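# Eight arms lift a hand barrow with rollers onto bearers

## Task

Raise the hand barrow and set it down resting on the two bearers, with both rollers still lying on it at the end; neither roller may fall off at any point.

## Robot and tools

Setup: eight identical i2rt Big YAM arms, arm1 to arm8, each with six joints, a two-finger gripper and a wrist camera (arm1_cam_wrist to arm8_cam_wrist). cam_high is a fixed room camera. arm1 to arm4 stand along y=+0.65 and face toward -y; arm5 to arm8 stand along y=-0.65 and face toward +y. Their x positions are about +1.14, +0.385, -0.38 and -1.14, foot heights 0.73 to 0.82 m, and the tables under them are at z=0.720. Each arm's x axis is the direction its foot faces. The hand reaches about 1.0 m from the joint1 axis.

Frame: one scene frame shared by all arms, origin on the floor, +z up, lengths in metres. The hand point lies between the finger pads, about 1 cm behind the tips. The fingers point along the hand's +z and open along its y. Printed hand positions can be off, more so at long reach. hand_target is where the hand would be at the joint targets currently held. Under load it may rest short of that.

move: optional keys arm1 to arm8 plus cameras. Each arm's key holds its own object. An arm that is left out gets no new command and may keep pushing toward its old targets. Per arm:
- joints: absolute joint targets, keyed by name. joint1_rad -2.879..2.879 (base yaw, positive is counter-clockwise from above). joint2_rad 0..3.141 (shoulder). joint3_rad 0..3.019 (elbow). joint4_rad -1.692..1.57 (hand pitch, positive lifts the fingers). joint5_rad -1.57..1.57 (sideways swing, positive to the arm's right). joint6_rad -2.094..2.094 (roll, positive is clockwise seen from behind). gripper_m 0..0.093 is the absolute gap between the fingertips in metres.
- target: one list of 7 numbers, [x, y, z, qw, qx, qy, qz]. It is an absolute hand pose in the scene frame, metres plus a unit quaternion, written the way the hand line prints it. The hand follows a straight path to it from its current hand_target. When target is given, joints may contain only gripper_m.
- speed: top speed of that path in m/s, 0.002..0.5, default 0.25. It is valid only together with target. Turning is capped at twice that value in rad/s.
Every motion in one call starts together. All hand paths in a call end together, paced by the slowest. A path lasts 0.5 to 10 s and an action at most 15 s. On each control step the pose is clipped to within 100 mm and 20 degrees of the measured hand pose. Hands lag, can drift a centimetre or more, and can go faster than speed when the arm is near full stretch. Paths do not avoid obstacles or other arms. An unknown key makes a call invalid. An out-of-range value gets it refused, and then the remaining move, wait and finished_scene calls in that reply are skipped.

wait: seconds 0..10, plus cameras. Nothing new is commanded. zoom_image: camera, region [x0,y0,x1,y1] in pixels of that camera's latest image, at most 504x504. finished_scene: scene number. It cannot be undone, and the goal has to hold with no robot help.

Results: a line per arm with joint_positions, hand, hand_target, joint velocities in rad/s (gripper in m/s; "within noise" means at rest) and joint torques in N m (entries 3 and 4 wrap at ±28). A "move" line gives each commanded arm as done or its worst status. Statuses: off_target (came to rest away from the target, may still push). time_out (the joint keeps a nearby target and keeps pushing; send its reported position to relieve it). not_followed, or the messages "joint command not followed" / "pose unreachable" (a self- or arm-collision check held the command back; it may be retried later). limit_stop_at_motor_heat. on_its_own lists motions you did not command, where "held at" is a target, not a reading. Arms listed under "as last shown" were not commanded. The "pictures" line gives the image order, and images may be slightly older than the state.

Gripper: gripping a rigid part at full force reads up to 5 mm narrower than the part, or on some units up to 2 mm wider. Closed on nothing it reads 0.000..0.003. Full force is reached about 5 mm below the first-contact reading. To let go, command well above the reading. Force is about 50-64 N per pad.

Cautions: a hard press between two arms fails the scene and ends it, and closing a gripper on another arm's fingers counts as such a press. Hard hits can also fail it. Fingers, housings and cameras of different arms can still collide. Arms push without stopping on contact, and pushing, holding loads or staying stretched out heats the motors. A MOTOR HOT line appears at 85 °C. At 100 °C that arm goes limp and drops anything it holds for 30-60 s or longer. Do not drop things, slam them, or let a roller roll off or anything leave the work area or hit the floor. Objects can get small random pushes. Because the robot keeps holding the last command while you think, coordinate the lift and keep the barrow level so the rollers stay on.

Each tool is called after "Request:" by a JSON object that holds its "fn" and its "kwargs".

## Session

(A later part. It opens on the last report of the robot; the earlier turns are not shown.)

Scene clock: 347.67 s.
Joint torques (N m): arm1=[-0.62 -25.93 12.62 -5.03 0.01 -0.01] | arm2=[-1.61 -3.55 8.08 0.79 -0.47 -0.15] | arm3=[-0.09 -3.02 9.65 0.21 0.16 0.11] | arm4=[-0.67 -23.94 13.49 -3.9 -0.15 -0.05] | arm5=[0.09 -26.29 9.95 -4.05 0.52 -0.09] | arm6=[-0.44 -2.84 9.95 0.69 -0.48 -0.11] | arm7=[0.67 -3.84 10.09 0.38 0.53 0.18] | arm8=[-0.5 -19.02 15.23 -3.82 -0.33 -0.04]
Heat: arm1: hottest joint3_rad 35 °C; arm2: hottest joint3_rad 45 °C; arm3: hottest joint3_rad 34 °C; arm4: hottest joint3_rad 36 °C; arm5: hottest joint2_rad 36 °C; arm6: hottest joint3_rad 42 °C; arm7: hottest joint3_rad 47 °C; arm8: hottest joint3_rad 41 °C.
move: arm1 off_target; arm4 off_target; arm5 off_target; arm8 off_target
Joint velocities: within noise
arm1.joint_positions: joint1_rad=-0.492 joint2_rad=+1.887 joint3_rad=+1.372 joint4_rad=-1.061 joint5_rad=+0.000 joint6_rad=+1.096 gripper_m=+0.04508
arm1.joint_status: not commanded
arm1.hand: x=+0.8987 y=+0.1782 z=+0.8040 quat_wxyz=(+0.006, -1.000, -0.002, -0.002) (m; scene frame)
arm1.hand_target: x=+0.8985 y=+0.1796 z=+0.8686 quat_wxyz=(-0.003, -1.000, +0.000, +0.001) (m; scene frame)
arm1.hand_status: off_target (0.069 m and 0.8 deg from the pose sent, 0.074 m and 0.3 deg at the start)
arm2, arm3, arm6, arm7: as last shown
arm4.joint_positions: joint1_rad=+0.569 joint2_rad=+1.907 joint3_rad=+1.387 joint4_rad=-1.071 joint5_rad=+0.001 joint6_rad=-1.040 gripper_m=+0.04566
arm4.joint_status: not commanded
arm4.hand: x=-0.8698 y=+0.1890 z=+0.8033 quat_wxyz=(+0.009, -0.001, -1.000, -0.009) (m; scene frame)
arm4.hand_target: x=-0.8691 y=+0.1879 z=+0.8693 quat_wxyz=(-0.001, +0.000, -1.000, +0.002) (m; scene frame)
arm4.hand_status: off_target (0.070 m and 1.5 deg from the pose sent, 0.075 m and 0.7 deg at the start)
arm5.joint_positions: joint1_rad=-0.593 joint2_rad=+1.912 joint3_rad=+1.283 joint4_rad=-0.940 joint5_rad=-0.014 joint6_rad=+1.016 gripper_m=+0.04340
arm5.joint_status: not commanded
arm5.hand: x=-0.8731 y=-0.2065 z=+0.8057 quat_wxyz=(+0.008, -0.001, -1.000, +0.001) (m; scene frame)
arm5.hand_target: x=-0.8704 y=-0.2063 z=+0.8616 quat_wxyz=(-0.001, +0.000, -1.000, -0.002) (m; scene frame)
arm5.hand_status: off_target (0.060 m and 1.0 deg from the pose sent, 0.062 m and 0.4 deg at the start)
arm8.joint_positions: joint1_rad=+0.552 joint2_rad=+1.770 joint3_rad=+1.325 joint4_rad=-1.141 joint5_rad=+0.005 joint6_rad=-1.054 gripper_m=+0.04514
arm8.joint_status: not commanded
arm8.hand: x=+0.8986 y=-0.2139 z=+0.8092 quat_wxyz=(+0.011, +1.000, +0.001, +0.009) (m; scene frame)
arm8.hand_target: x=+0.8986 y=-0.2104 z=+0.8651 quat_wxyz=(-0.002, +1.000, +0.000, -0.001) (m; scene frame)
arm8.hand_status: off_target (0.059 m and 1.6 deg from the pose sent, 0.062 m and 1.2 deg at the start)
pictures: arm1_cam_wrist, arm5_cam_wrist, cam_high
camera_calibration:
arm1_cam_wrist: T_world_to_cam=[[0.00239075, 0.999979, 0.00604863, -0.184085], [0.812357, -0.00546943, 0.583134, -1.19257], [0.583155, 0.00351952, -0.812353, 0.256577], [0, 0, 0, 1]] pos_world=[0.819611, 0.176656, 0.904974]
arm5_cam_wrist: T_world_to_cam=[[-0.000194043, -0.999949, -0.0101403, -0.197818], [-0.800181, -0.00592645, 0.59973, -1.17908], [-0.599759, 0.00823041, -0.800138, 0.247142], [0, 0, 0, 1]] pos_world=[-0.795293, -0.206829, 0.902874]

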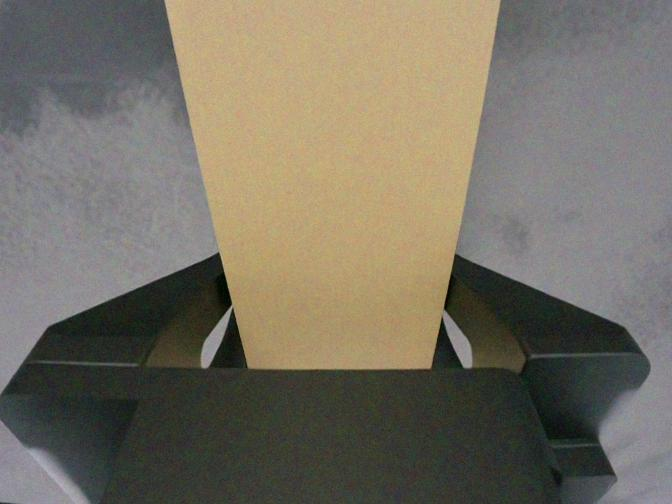

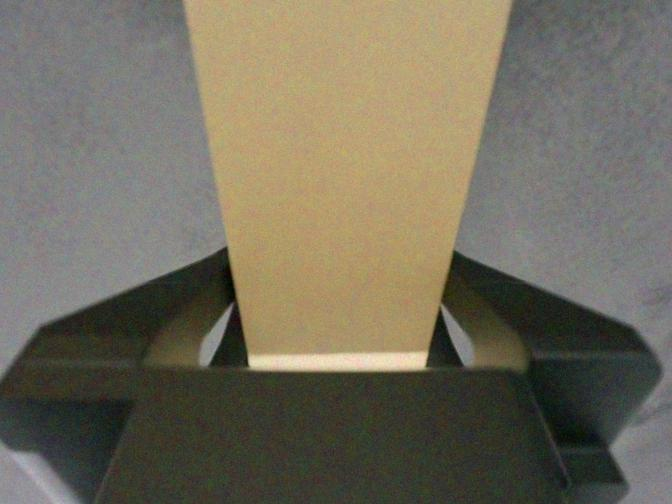

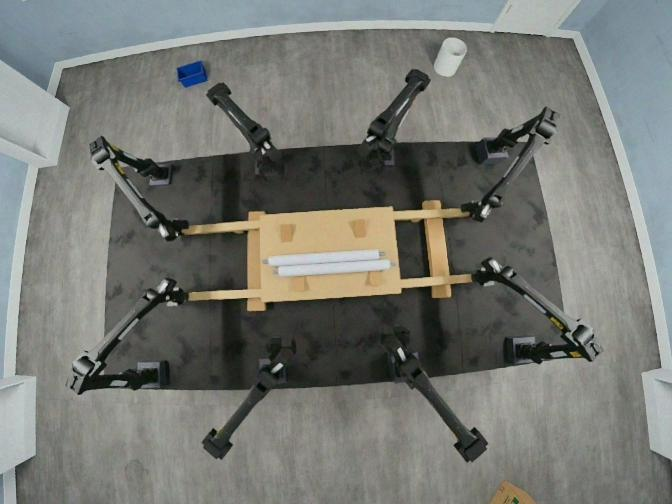

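Request:
{"fn": "move", "kwargs": {"arm1": {"target":[0.898,0.178,0.886,0,1,0,0],"speed":0.03}, "arm8": {"target":[0.898,-0.208,0.881,0,1,0,0],"speed":0.03}, "arm4": {"target":[-0.8685,0.186,0.8877,0,0,1,0],"speed":0.03}, "arm5": {"target":[-0.870,-0.206,0.8784,0,0,1,0],"speed":0.03}, "cameras": ["arm2_cam_wrist","arm6_cam_wrist","cam_high"]}}

Scene clock: 353.30 s.
Joint torques (N m): arm1=[-0.5 -26.99 12.82 -5.19 0.06 -0.03] | arm2=[-1.61 -3.55 8.06 0.8 -0.48 -0.15] | arm3=[-0.15 -3.02 9.66 0.21 0.16 0.11] | arm4=[-0.79 -24.82 13.98 -4 -0.28 -0.06] | arm5=[0.21 -27.34 10.24 -4.22 0.66 -0.1] | arm6=[-0.44 -2.84 9.98 0.7 -0.47 -0.11] | arm7=[0.91 -3.96 10.17 0.42 0.54 0.19] | arm8=[-0.79 -19.78 15.72 -3.96 -0.34 -0.07]
Heat: arm1: hottest joint3_rad 35 °C; arm2: hottest joint3_rad 45 °C; arm3: hottest joint3_rad 34 °C; arm4: hottest joint3_rad 36 °C; arm5: hottest joint2_rad 37 °C; arm6: hottest joint3_rad 42 °C; arm7: hottest joint3_rad 47 °C; arm8: hottest joint3_rad 42 °C.
move: arm1 off_target; arm4 off_target; arm5 off_target; arm8 off_target
Joint velocities: within noise
arm1.joint_positions: joint1_rad=-0.492 joint2_rad=+1.887 joint3_rad=+1.390 joint4_rad=-1.087 joint5_rad=-0.001 joint6_rad=+1.096 gripper_m=+0.04508
arm1.joint_status: not commanded
arm1.hand: x=+0.8985 y=+0.1770 z=+0.8099 quat_wxyz=(+0.010, -1.000, -0.002, -0.005) (m; scene frame)
arm1.hand_target: x=+0.8985 y=+0.1788 z=+0.8807 quat_wxyz=(-0.003, -1.000, +0.000, +0.001) (m; scene frame)
arm1.hand_status: off_target (0.076 m and 1.3 deg from the pose sent, 0.082 m and 0.8 deg at the start)
arm2.joint_positions: joint1_rad=-0.746 joint2_rad=+0.769 joint3_rad=+0.880 joint4_rad=-1.224 joint5_rad=-0.356 joint6_rad=-0.619 gripper_m=+0.08996
arm2.joint_status: not commanded
arm2.hand: x=+0.2486 y=+0.3952 z=+1.0022 quat_wxyz=(-0.199, -0.679, -0.678, +0.200) (m; scene frame)
arm2.hand_target: x=+0.2500 y=+0.3999 z=+1.0000 quat_wxyz=(-0.198, -0.679, -0.679, +0.198) (m; scene frame)
arm2.hand_status: not commanded
arm3.joint_positions: joint1_rad=+0.531 joint2_rad=+0.718 joint3_rad=+0.616 joint4_rad=-0.991 joint5_rad=+0.305 joint6_rad=+0.502 gripper_m=+0.08994
arm3.joint_status: not commanded
arm3.hand: x=-0.2709 y=+0.3978 z=+0.9977 quat_wxyz=(-0.189, -0.680, -0.682, +0.192) (m; scene frame)
arm3.hand_target: x=-0.2700 y=+0.3999 z=+0.9999 quat_wxyz=(-0.192, -0.681, -0.681, +0.192) (m; scene frame)
arm3.hand_status: not commanded
arm4.joint_positions: joint1_rad=+0.569 joint2_rad=+1.907 joint3_rad=+1.403 joint4_rad=-1.100 joint5_rad=+0.004 joint6_rad=-1.040 gripper_m=+0.04566
arm4.joint_status: not commanded
arm4.hand: x=-0.8700 y=+0.1891 z=+0.8088 quat_wxyz=(+0.013, -0.001, -1.000, -0.014) (m; scene frame)
arm4.hand_target: x=-0.8693 y=+0.1874 z=+0.8823 quat_wxyz=(-0.001, +0.000, -1.000, +0.002) (m; scene frame)
arm4.hand_status: off_target (0.079 m and 2.2 deg from the pose sent, 0.084 m and 1.5 deg at the start)
arm5.joint_positions: joint1_rad=-0.593 joint2_rad=+1.908 joint3_rad=+1.292 joint4_rad=-0.962 joint5_rad=-0.017 joint6_rad=+1.018 gripper_m=+0.04340
arm5.joint_status: not commanded
arm5.hand: x=-0.8739 y=-0.2066 z=+0.8106 quat_wxyz=(+0.012, -0.001, -1.000, +0.004) (m; scene frame)
arm5.hand_target: x=-0.8705 y=-0.2064 z=+0.8735 quat_wxyz=(-0.001, +0.000, -1.000, -0.002) (m; scene frame)
arm5.hand_status: off_target (0.068 m and 1.5 deg from the pose sent, 0.073 m and 1.0 deg at the start)
arm6.joint_positions: joint1_rad=-0.654 joint2_rad=+0.765 joint3_rad=+0.803 joint4_rad=-1.150 joint5_rad=-0.352 joint6_rad=-0.609 gripper_m=+0.08994
arm6.joint_status: not commanded
arm6.hand: x=-0.2498 y=-0.3968 z=+0.9992 quat_wxyz=(-0.199, +0.675, -0.681, -0.202) (m; scene frame)
arm6.hand_target: x=-0.2500 y=-0.3999 z=+1.0000 quat_wxyz=(-0.201, +0.678, -0.678, -0.201) (m; scene frame)
arm6.hand_status: not commanded
arm7.joint_positions: joint1_rad=+0.661 joint2_rad=+0.710 joint3_rad=+0.793 joint4_rad=-1.151 joint5_rad=+0.351 joint6_rad=+0.552 gripper_m=+0.08992
arm7.joint_status: not commanded
arm7.hand: x=+0.2688 y=-0.3959 z=+0.9997 quat_wxyz=(-0.211, +0.676, -0.674, -0.212) (m; scene frame)
arm7.hand_target: x=+0.2700 y=-0.3999 z=+1.0000 quat_wxyz=(-0.211, +0.675, -0.675, -0.211) (m; scene frame)
arm7.hand_status: not commanded
arm8.joint_positions: joint1_rad=+0.554 joint2_rad=+1.770 joint3_rad=+1.341 joint4_rad=-1.173 joint5_rad=+0.005 joint6_rad=-1.051 gripper_m=+0.04514
arm8.joint_status: not commanded
arm8.hand: x=+0.8982 y=-0.2153 z=+0.8150 quat_wxyz=(+0.017, +1.000, +0.001, +0.013) (m; scene frame)
arm8.hand_target: x=+0.8989 y=-0.2098 z=+0.8775 quat_wxyz=(-0.002, +1.000, +0.000, -0.001) (m; scene frame)
arm8.hand_status: off_target (0.066 m and 2.5 deg from the pose sent, 0.072 m and 1.6 deg at the start)
pictures: arm2_cam_wrist, arm6_cam_wrist, cam_high
camera_calibration:
arm2_cam_wrist: T_world_to_cam=[[-0.999999, 0.0011257, -0.00112735, 0.249749], [0.00105681, 0.998237, 0.059347, -0.453445], [0.00119217, 0.0593457, -0.998237, 1.10259], [0, 0, 0, 1]] pos_world=[0.248913, 0.38693, 1.12784]
arm6_cam_wrist: T_world_to_cam=[[0.9995, -0.0227697, -0.0219353, 0.264495], [-0.0218018, -0.99882, 0.0433992, -0.440616], [-0.0228976, -0.0428993, -0.998817, 1.10335], [0, 0, 0, 1]] pos_world=[-0.248705, -0.38674, 1.12697]

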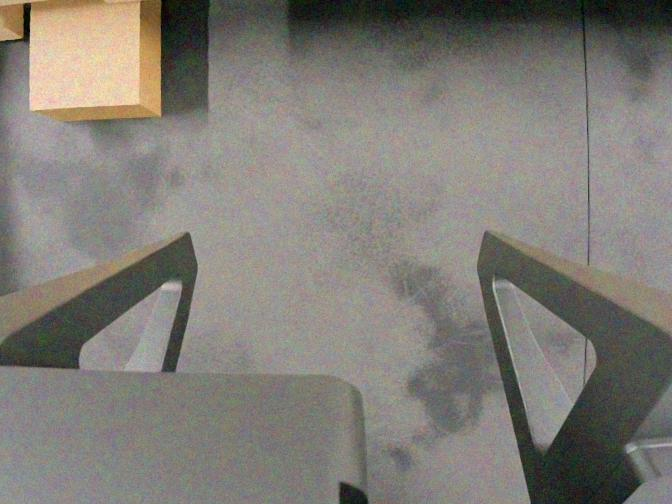

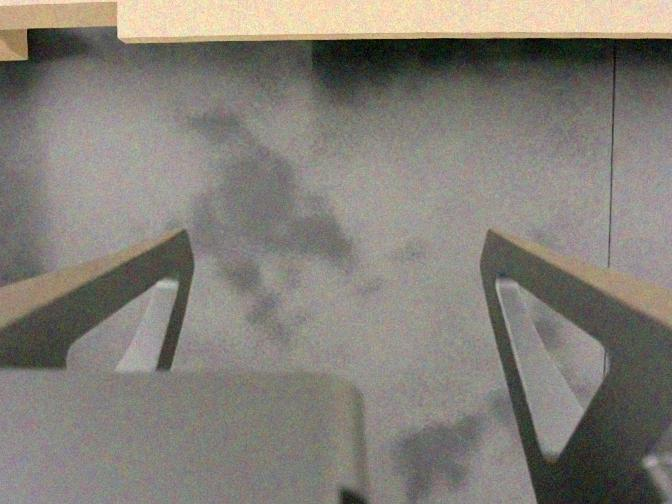

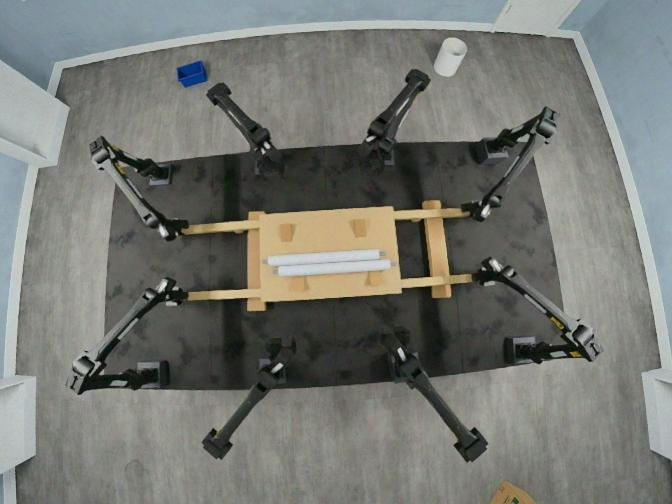

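Request:
{"fn": "move", "kwargs": {"arm1": {"target":[0.898,0.178,0.901,0,1,0,0],"speed":0.03}, "arm8": {"target":[0.898,-0.208,0.897,0,1,0,0],"speed":0.03}, "arm4": {"target":[-0.8685,0.186,0.904,0,0,1,0],"speed":0.03}, "arm5": {"target":[-0.870,-0.206,0.896,0,0,1,0],"speed":0.03}, "cameras": ["cam_high"]}}

Scene clock: 357.10 s.
Joint torques (N m): arm1=[-0.91 -27.28 13.31 -5.34 0.08 -0.01] | arm2=[-1.61 -3.49 8.08 0.8 -0.48 -0.15] | arm3=[-0.09 -3.02 9.65 0.21 0.16 0.11] | arm4=[-0.79 -25 14.48 -4.04 -0.39 -0.07] | arm5=[0.26 -27.34 10.91 -4.38 0.71 -0.11] | arm6=[-0.62 -2.84 10.02 0.73 -0.48 -0.11] | arm7=[0.62 -3.78 10.09 0.4 0.54 0.17] | arm8=[-0.85 -20.37 16.21 -3.9 -0.36 -0.07]
Heat: arm1: hottest joint3_rad 35 °C; arm2: hottest joint3_rad 44 °C; arm3: hottest joint3_rad 34 °C; arm4: hottest joint3_rad 37 °C; arm5: hottest joint2_rad 38 °C; arm6: hottest joint3_rad 42 °C; arm7: hottest joint3_rad 47 °C; arm8: hottest joint3_rad 44 °C.
move: arm1 off_target; arm4 off_target; arm5 off_target; arm8 off_target
Joint velocities: within noise
arm1.joint_positions: joint1_rad=-0.492 joint2_rad=+1.879 joint3_rad=+1.406 joint4_rad=-1.117 joint5_rad=-0.002 joint6_rad=+1.096 gripper_m=+0.04508
arm1.joint_status: not commanded
arm1.hand: x=+0.8985 y=+0.1769 z=+0.8195 quat_wxyz=(+0.012, -1.000, -0.003, -0.007) (m; scene frame)
arm1.hand_target: x=+0.8987 y=+0.1791 z=+0.8949 quat_wxyz=(-0.003, -1.000, +0.000, +0.001) (m; scene frame)
arm1.hand_status: off_target (0.081 m and 1.6 deg from the pose sent, 0.091 m and 1.3 deg at the start)
arm2, arm3, arm6, arm7: as last shown
arm4.joint_positions: joint1_rad=+0.569 joint2_rad=+1.896 joint3_rad=+1.423 joint4_rad=-1.138 joint5_rad=+0.008 joint6_rad=-1.040 gripper_m=+0.04566
arm4.joint_status: not commanded
arm4.hand: x=-0.8704 y=+0.1886 z=+0.8217 quat_wxyz=(+0.017, +0.000, -1.000, -0.016) (m; scene frame)
arm4.hand_target: x=-0.8695 y=+0.1876 z=+0.8984 quat_wxyz=(-0.001, +0.000, -1.000, +0.002) (m; scene frame)
arm4.hand_status: off_target (0.082 m and 2.7 deg from the pose sent, 0.095 m and 2.2 deg at the start)
arm5.joint_positions: joint1_rad=-0.593 joint2_rad=+1.889 joint3_rad=+1.305 joint4_rad=-1.000 joint5_rad=-0.018 joint6_rad=+1.018 gripper_m=+0.04340
arm5.joint_status: not commanded
arm5.hand: x=-0.8745 y=-0.2072 z=+0.8245 quat_wxyz=(+0.014, -0.002, -1.000, +0.006) (m; scene frame)
arm5.hand_target: x=-0.8707 y=-0.2067 z=+0.8909 quat_wxyz=(-0.001, +0.000, -1.000, -0.002) (m; scene frame)
arm5.hand_status: off_target (0.072 m and 1.8 deg from the pose sent, 0.085 m and 1.5 deg at the start)
arm8.joint_positions: joint1_rad=+0.555 joint2_rad=+1.765 joint3_rad=+1.364 joint4_rad=-1.212 joint5_rad=+0.006 joint6_rad=-1.051 gripper_m=+0.04514
arm8.joint_status: not commanded
arm8.hand: x=+0.8980 y=-0.2158 z=+0.8254 quat_wxyz=(+0.022, +1.000, +0.001, +0.016) (m; scene frame)
arm8.hand_target: x=+0.8991 y=-0.2102 z=+0.8930 quat_wxyz=(-0.002, +1.000, +0.000, -0.001) (m; scene frame)
arm8.hand_status: off_target (0.072 m and 3.1 deg from the pose sent, 0.082 m and 2.5 deg at the start)
pictures: cam_high

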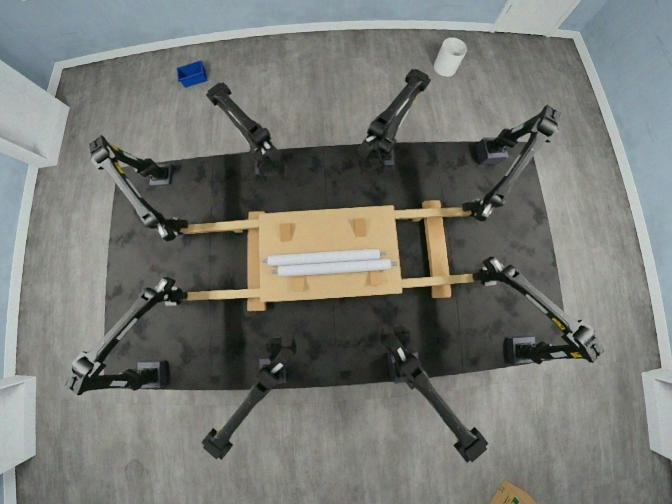

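Request:
{"fn": "move", "kwargs": {"arm1": {"target":[0.898,0.178,0.917,0,1,0,0],"speed":0.03}, "arm8": {"target":[0.898,-0.208,0.914,0,1,0,0],"speed":0.03}, "arm4": {"target":[-0.8685,0.186,0.919,0,0,1,0],"speed":0.03}, "arm5": {"target":[-0.870,-0.206,0.911,0,0,1,0],"speed":0.03}, "cameras": ["cam_high"]}}

Scene clock: 360.13 s.
Joint torques (N m): arm1=[-0.73 -27.05 13.85 -5.22 0.09 0.01] | arm2=[-1.61 -3.55 8.08 0.79 -0.48 -0.15] | arm3=[-0.15 -3.02 9.66 0.21 0.16 0.11] | arm4=[-0.85 -24.88 15.04 -3.99 -0.41 -0.07] | arm5=[0.15 -27.34 11.45 -4.44 0.77 -0.12] | arm6=[-0.56 -2.84 9.96 0.7 -0.48 -0.12] | arm7=[0.62 -4.01 10.11 0.4 0.53 0.19] | arm8=[-0.97 -20.19 16.76 -3.67 -0.38 -0.08]
Heat: arm1: hottest joint3_rad 36 °C; arm2: hottest joint3_rad 44 °C; arm3: hottest joint3_rad 34 °C; arm4: hottest joint3_rad 37 °C; arm5: hottest joint2_rad 39 °C; arm6: hottest joint3_rad 42 °C; arm7: hottest joint3_rad 47 °C; arm8: hottest joint3_rad 44 °C.
move: arm1 off_target; arm4 off_target; arm5 off_target; arm8 off_target
Joint velocities: within noise
arm1.joint_positions: joint1_rad=-0.492 joint2_rad=+1.863 joint3_rad=+1.428 joint4_rad=-1.160 joint5_rad=-0.002 joint6_rad=+1.094 gripper_m=+0.04508
arm1.joint_status: not commanded
arm1.hand: x=+0.8987 y=+0.1769 z=+0.8355 quat_wxyz=(+0.014, -1.000, -0.003, -0.008) (m; scene frame)
arm1.hand_target: x=+0.8989 y=+0.1794 z=+0.9113 quat_wxyz=(-0.003, -1.000, +0.000, +0.001) (m; scene frame)
arm1.hand_status: off_target (0.082 m and 1.9 deg from the pose sent, 0.097 m and 1.6 deg at the start)
arm2, arm3, arm6, arm7: as last shown
arm4.joint_positions: joint1_rad=+0.569 joint2_rad=+1.883 joint3_rad=+1.442 joint4_rad=-1.175 joint5_rad=+0.009 joint6_rad=-1.040 gripper_m=+0.04566
arm4.joint_status: not commanded
arm4.hand: x=-0.8705 y=+0.1887 z=+0.8349 quat_wxyz=(+0.018, +0.000, -1.000, -0.018) (m; scene frame)
arm4.hand_target: x=-0.8697 y=+0.1878 z=+0.9132 quat_wxyz=(-0.001, +0.000, -1.000, +0.002) (m; scene frame)
arm4.hand_status: off_target (0.084 m and 2.9 deg from the pose sent, 0.098 m and 2.7 deg at the start)
arm5.joint_positions: joint1_rad=-0.593 joint2_rad=+1.871 joint3_rad=+1.319 joint4_rad=-1.036 joint5_rad=-0.020 joint6_rad=+1.019 gripper_m=+0.04340
arm5.joint_status: not commanded
arm5.hand: x=-0.8749 y=-0.2073 z=+0.8382 quat_wxyz=(+0.016, -0.002, -1.000, +0.008) (m; scene frame)
arm5.hand_target: x=-0.8709 y=-0.2069 z=+0.9060 quat_wxyz=(-0.001, +0.000, -1.000, -0.002) (m; scene frame)
arm5.hand_status: off_target (0.073 m and 2.0 deg from the pose sent, 0.087 m and 1.8 deg at the start)
arm8.joint_positions: joint1_rad=+0.556 joint2_rad=+1.753 joint3_rad=+1.391 joint4_rad=-1.258 joint5_rad=+0.007 joint6_rad=-1.050 gripper_m=+0.04514
arm8.joint_status: not commanded
arm8.hand: x=+0.8978 y=-0.2163 z=+0.8412 quat_wxyz=(+0.025, +1.000, +0.001, +0.018) (m; scene frame)
arm8.hand_target: x=+0.8993 y=-0.2106 z=+0.9101 quat_wxyz=(-0.002, +1.000, +0.000, -0.001) (m; scene frame)
arm8.hand_status: off_target (0.073 m and 3.5 deg from the pose sent, 0.089 m and 3.1 deg at the start)
pictures: cam_high

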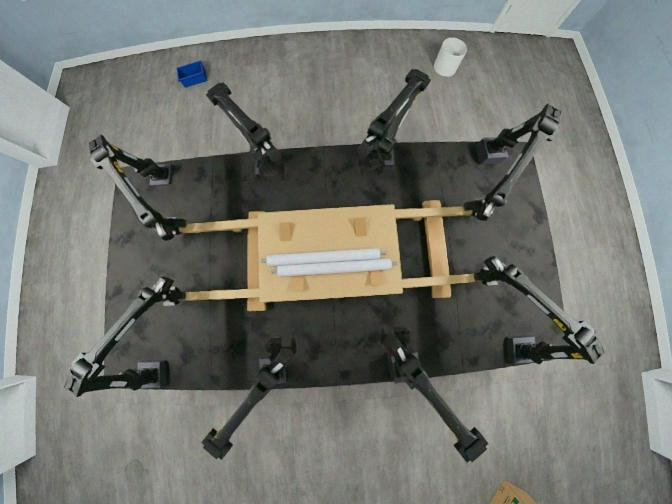

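Request:
{"fn": "move", "kwargs": {"arm1": {"target":[0.898,0.178,0.931,0,1,0,0],"speed":0.03}, "arm8": {"target":[0.898,-0.208,0.928,0,1,0,0],"speed":0.03}, "arm4": {"target":[-0.8685,0.186,0.934,0,0,1,0],"speed":0.03}, "arm5": {"target":[-0.870,-0.206,0.925,0,0,1,0],"speed":0.03}, "cameras": []}}

Request:
{"fn": "move", "kwargs": {"arm1": {"target":[0.898,0.178,0.945,0,1,0,0],"speed":0.03}, "arm8": {"target":[0.898,-0.208,0.942,0,1,0,0],"speed":0.03}, "arm4": {"target":[-0.8685,0.186,0.948,0,0,1,0],"speed":0.03}, "arm5": {"target":[-0.870,-0.206,0.939,0,0,1,0],"speed":0.03}, "cameras": ["cam_high","arm2_cam_wrist","arm6_cam_wrist"]}}

Scene clock: 364.47 s.
Joint torques (N m): arm1=[-0.85 -26.58 14.42 -5.16 0.07 -0.01] | arm2=[-1.61 -3.55 8.08 0.77 -0.48 -0.15] | arm3=[-0.09 -3.02 9.66 0.21 0.16 0.11] | arm4=[-0.85 -24.82 15.62 -3.96 -0.45 -0.07] | arm5=[0.09 -26.93 11.9 -4.37 0.83 -0.12] | arm6=[-0.5 -2.78 9.95 0.69 -0.48 -0.11] | arm7=[0.85 -3.84 10.07 0.38 0.54 0.19] | arm8=[-1.03 -20.13 17.35 -3.75 -0.4 -0.08]
Heat: arm1: hottest joint3_rad 36 °C; arm2: hottest joint3_rad 44 °C; arm3: hottest joint3_rad 34 °C; arm4: hottest joint3_rad 38 °C; arm5: hottest joint2_rad 40 °C; arm6: hottest joint3_rad 42 °C; arm7: hottest joint3_rad 47 °C; arm8: hottest joint3_rad 45 °C.
move: arm1 off_target; arm4 off_target; arm5 off_target; arm8 off_target
Joint velocities: within noise
arm1.joint_positions: joint1_rad=-0.492 joint2_rad=+1.853 joint3_rad=+1.446 joint4_rad=-1.193 joint5_rad=-0.002 joint6_rad=+1.094 gripper_m=+0.04508
arm1.joint_status: not commanded
arm1.hand: x=+0.8986 y=+0.1769 z=+0.8471 quat_wxyz=(+0.016, -1.000, -0.003, -0.009) (m; scene frame)
arm1.hand_target: x=+0.8990 y=+0.1796 z=+0.9252 quat_wxyz=(-0.003, -1.000, +0.000, +0.002) (m; scene frame)
arm1.hand_status: off_target (0.084 m and 2.1 deg from the pose sent, 0.096 m and 1.9 deg at the start)
arm2, arm3, arm6, arm7: as last shown
arm4.joint_positions: joint1_rad=+0.570 joint2_rad=+1.872 joint3_rad=+1.462 joint4_rad=-1.212 joint5_rad=+0.009 joint6_rad=-1.040 gripper_m=+0.04565
arm4.joint_status: not commanded
arm4.hand: x=-0.8706 y=+0.1890 z=+0.8479 quat_wxyz=(+0.020, +0.000, -1.000, -0.020) (m; scene frame)
arm4.hand_target: x=-0.8699 y=+0.1882 z=+0.9281 quat_wxyz=(-0.001, +0.000, -1.000, +0.002) (m; scene frame)
arm4.hand_status: off_target (0.086 m and 3.3 deg from the pose sent, 0.099 m and 2.9 deg at the start)
arm5.joint_positions: joint1_rad=-0.593 joint2_rad=+1.855 joint3_rad=+1.334 joint4_rad=-1.070 joint5_rad=-0.022 joint6_rad=+1.020 gripper_m=+0.04340
arm5.joint_status: not commanded
arm5.hand: x=-0.8753 y=-0.2073 z=+0.8510 quat_wxyz=(+0.017, -0.003, -1.000, +0.009) (m; scene frame)
arm5.hand_target: x=-0.8710 y=-0.2071 z=+0.9200 quat_wxyz=(-0.001, +0.000, -1.000, -0.002) (m; scene frame)
arm5.hand_status: off_target (0.074 m and 2.2 deg from the pose sent, 0.087 m and 2.0 deg at the start)
arm8.joint_positions: joint1_rad=+0.557 joint2_rad=+1.744 joint3_rad=+1.411 joint4_rad=-1.291 joint5_rad=+0.007 joint6_rad=-1.050 gripper_m=+0.04514
arm8.joint_status: not commanded
arm8.hand: x=+0.8977 y=-0.2167 z=+0.8528 quat_wxyz=(+0.027, +0.999, +0.002, +0.019) (m; scene frame)
arm8.hand_target: x=+0.8995 y=-0.2110 z=+0.9239 quat_wxyz=(-0.002, +1.000, +0.000, -0.001) (m; scene frame)
arm8.hand_status: off_target (0.076 m and 3.8 deg from the pose sent, 0.087 m and 3.5 deg at the start)
pictures: none
No camera images: "cameras" was empty.

Scene clock: 365.77 s.
Joint torques (N m): arm1=[-0.73 -26.64 14.93 -5.22 0.12 -0.01] | arm2=[-1.61 -3.49 8.06 0.8 -0.48 -0.15] | arm3=[-0.09 -3.02 9.65 0.23 0.16 0.11] | arm4=[-0.85 -24.82 16.14 -3.95 -0.47 -0.07] | arm5=[0.09 -26.81 12.48 -4.44 0.88 -0.13] | arm6=[-0.67 -2.84 10 0.72 -0.48 -0.11] | arm7=[0.56 -3.96 10.17 0.42 0.54 0.19] | arm8=[-1.08 -20.01 17.96 -3.7 -0.41 -0.09]
Heat: arm1: hottest joint3_rad 36 °C; arm2: hottest joint3_rad 44 °C; arm3: hottest joint3_rad 34 °C; arm4: hottest joint3_rad 38 °C; arm5: hottest joint2_rad 40 °C; arm6: hottest joint3_rad 42 °C; arm7: hottest joint3_rad 47 °C; arm8: hottest joint3_rad 45 °C.
move: arm1 off_target; arm4 off_target; arm5 off_target; arm8 off_target
Joint velocities: within noise
arm1.joint_positions: joint1_rad=-0.492 joint2_rad=+1.842 joint3_rad=+1.467 joint4_rad=-1.227 joint5_rad=-0.003 joint6_rad=+1.094 gripper_m=+0.04509
arm1.joint_status: not commanded
arm1.hand: x=+0.8988 y=+0.1767 z=+0.8598 quat_wxyz=(+0.017, -1.000, -0.003, -0.010) (m; scene frame)
arm1.hand_target: x=+0.8992 y=+0.1800 z=+0.9391 quat_wxyz=(-0.003, -1.000, +0.000, +0.001) (m; scene frame)
arm1.hand_status: off_target (0.085 m and 2.3 deg from the pose sent, 0.098 m and 2.1 deg at the start)
arm2, arm3, arm6, arm7: as last shown
arm4.joint_positions: joint1_rad=+0.570 joint2_rad=+1.862 joint3_rad=+1.482 joint4_rad=-1.246 joint5_rad=+0.010 joint6_rad=-1.040 gripper_m=+0.04565
arm4.joint_status: not commanded
arm4.hand: x=-0.8706 y=+0.1890 z=+0.8599 quat_wxyz=(+0.022, +0.000, -1.000, -0.022) (m; scene frame)
arm4.hand_target: x=-0.8701 y=+0.1886 z=+0.9421 quat_wxyz=(-0.001, +0.000, -1.000, +0.002) (m; scene frame)
arm4.hand_status: off_target (0.088 m and 3.6 deg from the pose sent, 0.100 m and 3.3 deg at the start)
arm5.joint_positions: joint1_rad=-0.593 joint2_rad=+1.841 joint3_rad=+1.348 joint4_rad=-1.103 joint5_rad=-0.023 joint6_rad=+1.021 gripper_m=+0.04339
arm5.joint_status: not commanded
arm5.hand: x=-0.8757 y=-0.2076 z=+0.8628 quat_wxyz=(+0.019, -0.003, -1.000, +0.010) (m; scene frame)
arm5.hand_target: x=-0.8712 y=-0.2073 z=+0.9340 quat_wxyz=(-0.001, +0.000, -1.000, -0.002) (m; scene frame)
arm5.hand_status: off_target (0.076 m and 2.5 deg from the pose sent, 0.088 m and 2.2 deg at the start)
arm8.joint_positions: joint1_rad=+0.558 joint2_rad=+1.736 joint3_rad=+1.434 joint4_rad=-1.328 joint5_rad=+0.008 joint6_rad=-1.049 gripper_m=+0.04513
arm8.joint_status: not commanded
arm8.hand: x=+0.8975 y=-0.2173 z=+0.8653 quat_wxyz=(+0.029, +0.999, +0.002, +0.021) (m; scene frame)
arm8.hand_target: x=+0.8997 y=-0.2114 z=+0.9379 quat_wxyz=(-0.002, +1.000, +0.000, -0.001) (m; scene frame)
arm8.hand_status: off_target (0.077 m and 4.1 deg from the pose sent, 0.090 m and 3.8 deg at the start)
pictures: arm2_cam_wrist, arm6_cam_wrist, cam_high
camera_calibration:
arm2_cam_wrist: T_world_to_cam=[[-0.999999, 0.0011257, -0.00112735, 0.249749], [0.00105681, 0.998237, 0.059347, -0.453445], [0.00119217, 0.0593457, -0.998237, 1.10259], [0, 0, 0, 1]] pos_world=[0.248913, 0.38693, 1.12784]
arm6_cam_wrist: T_world_to_cam=[[0.9995, -0.0227697, -0.0219353, 0.264495], [-0.0218018, -0.99882, 0.0433992, -0.440616], [-0.0228976, -0.0428993, -0.998817, 1.10335], [0, 0, 0, 1]] pos_world=[-0.248705, -0.38674, 1.12697]

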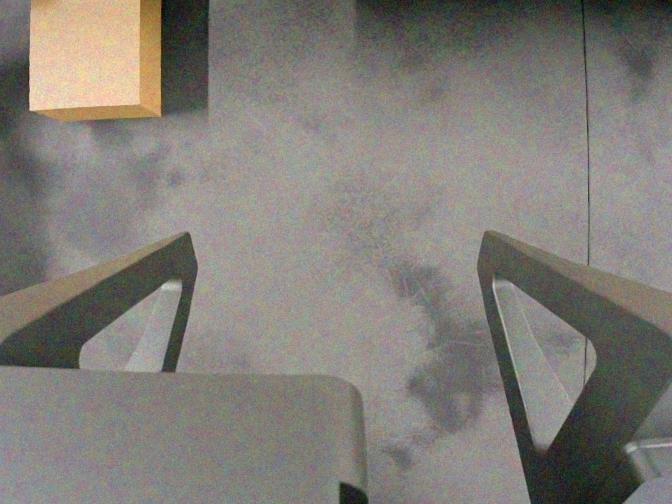

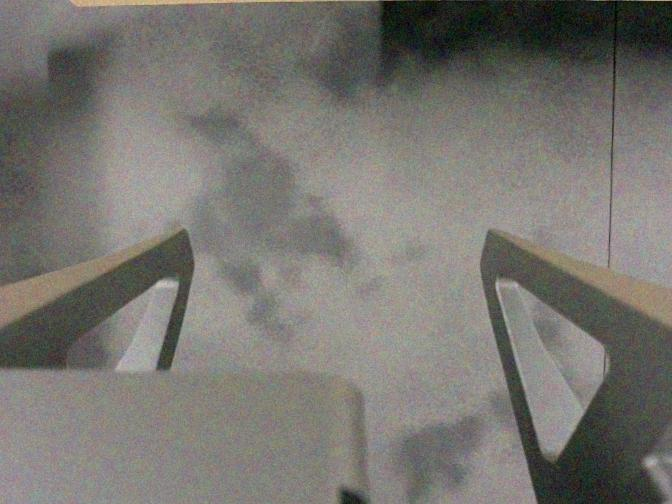

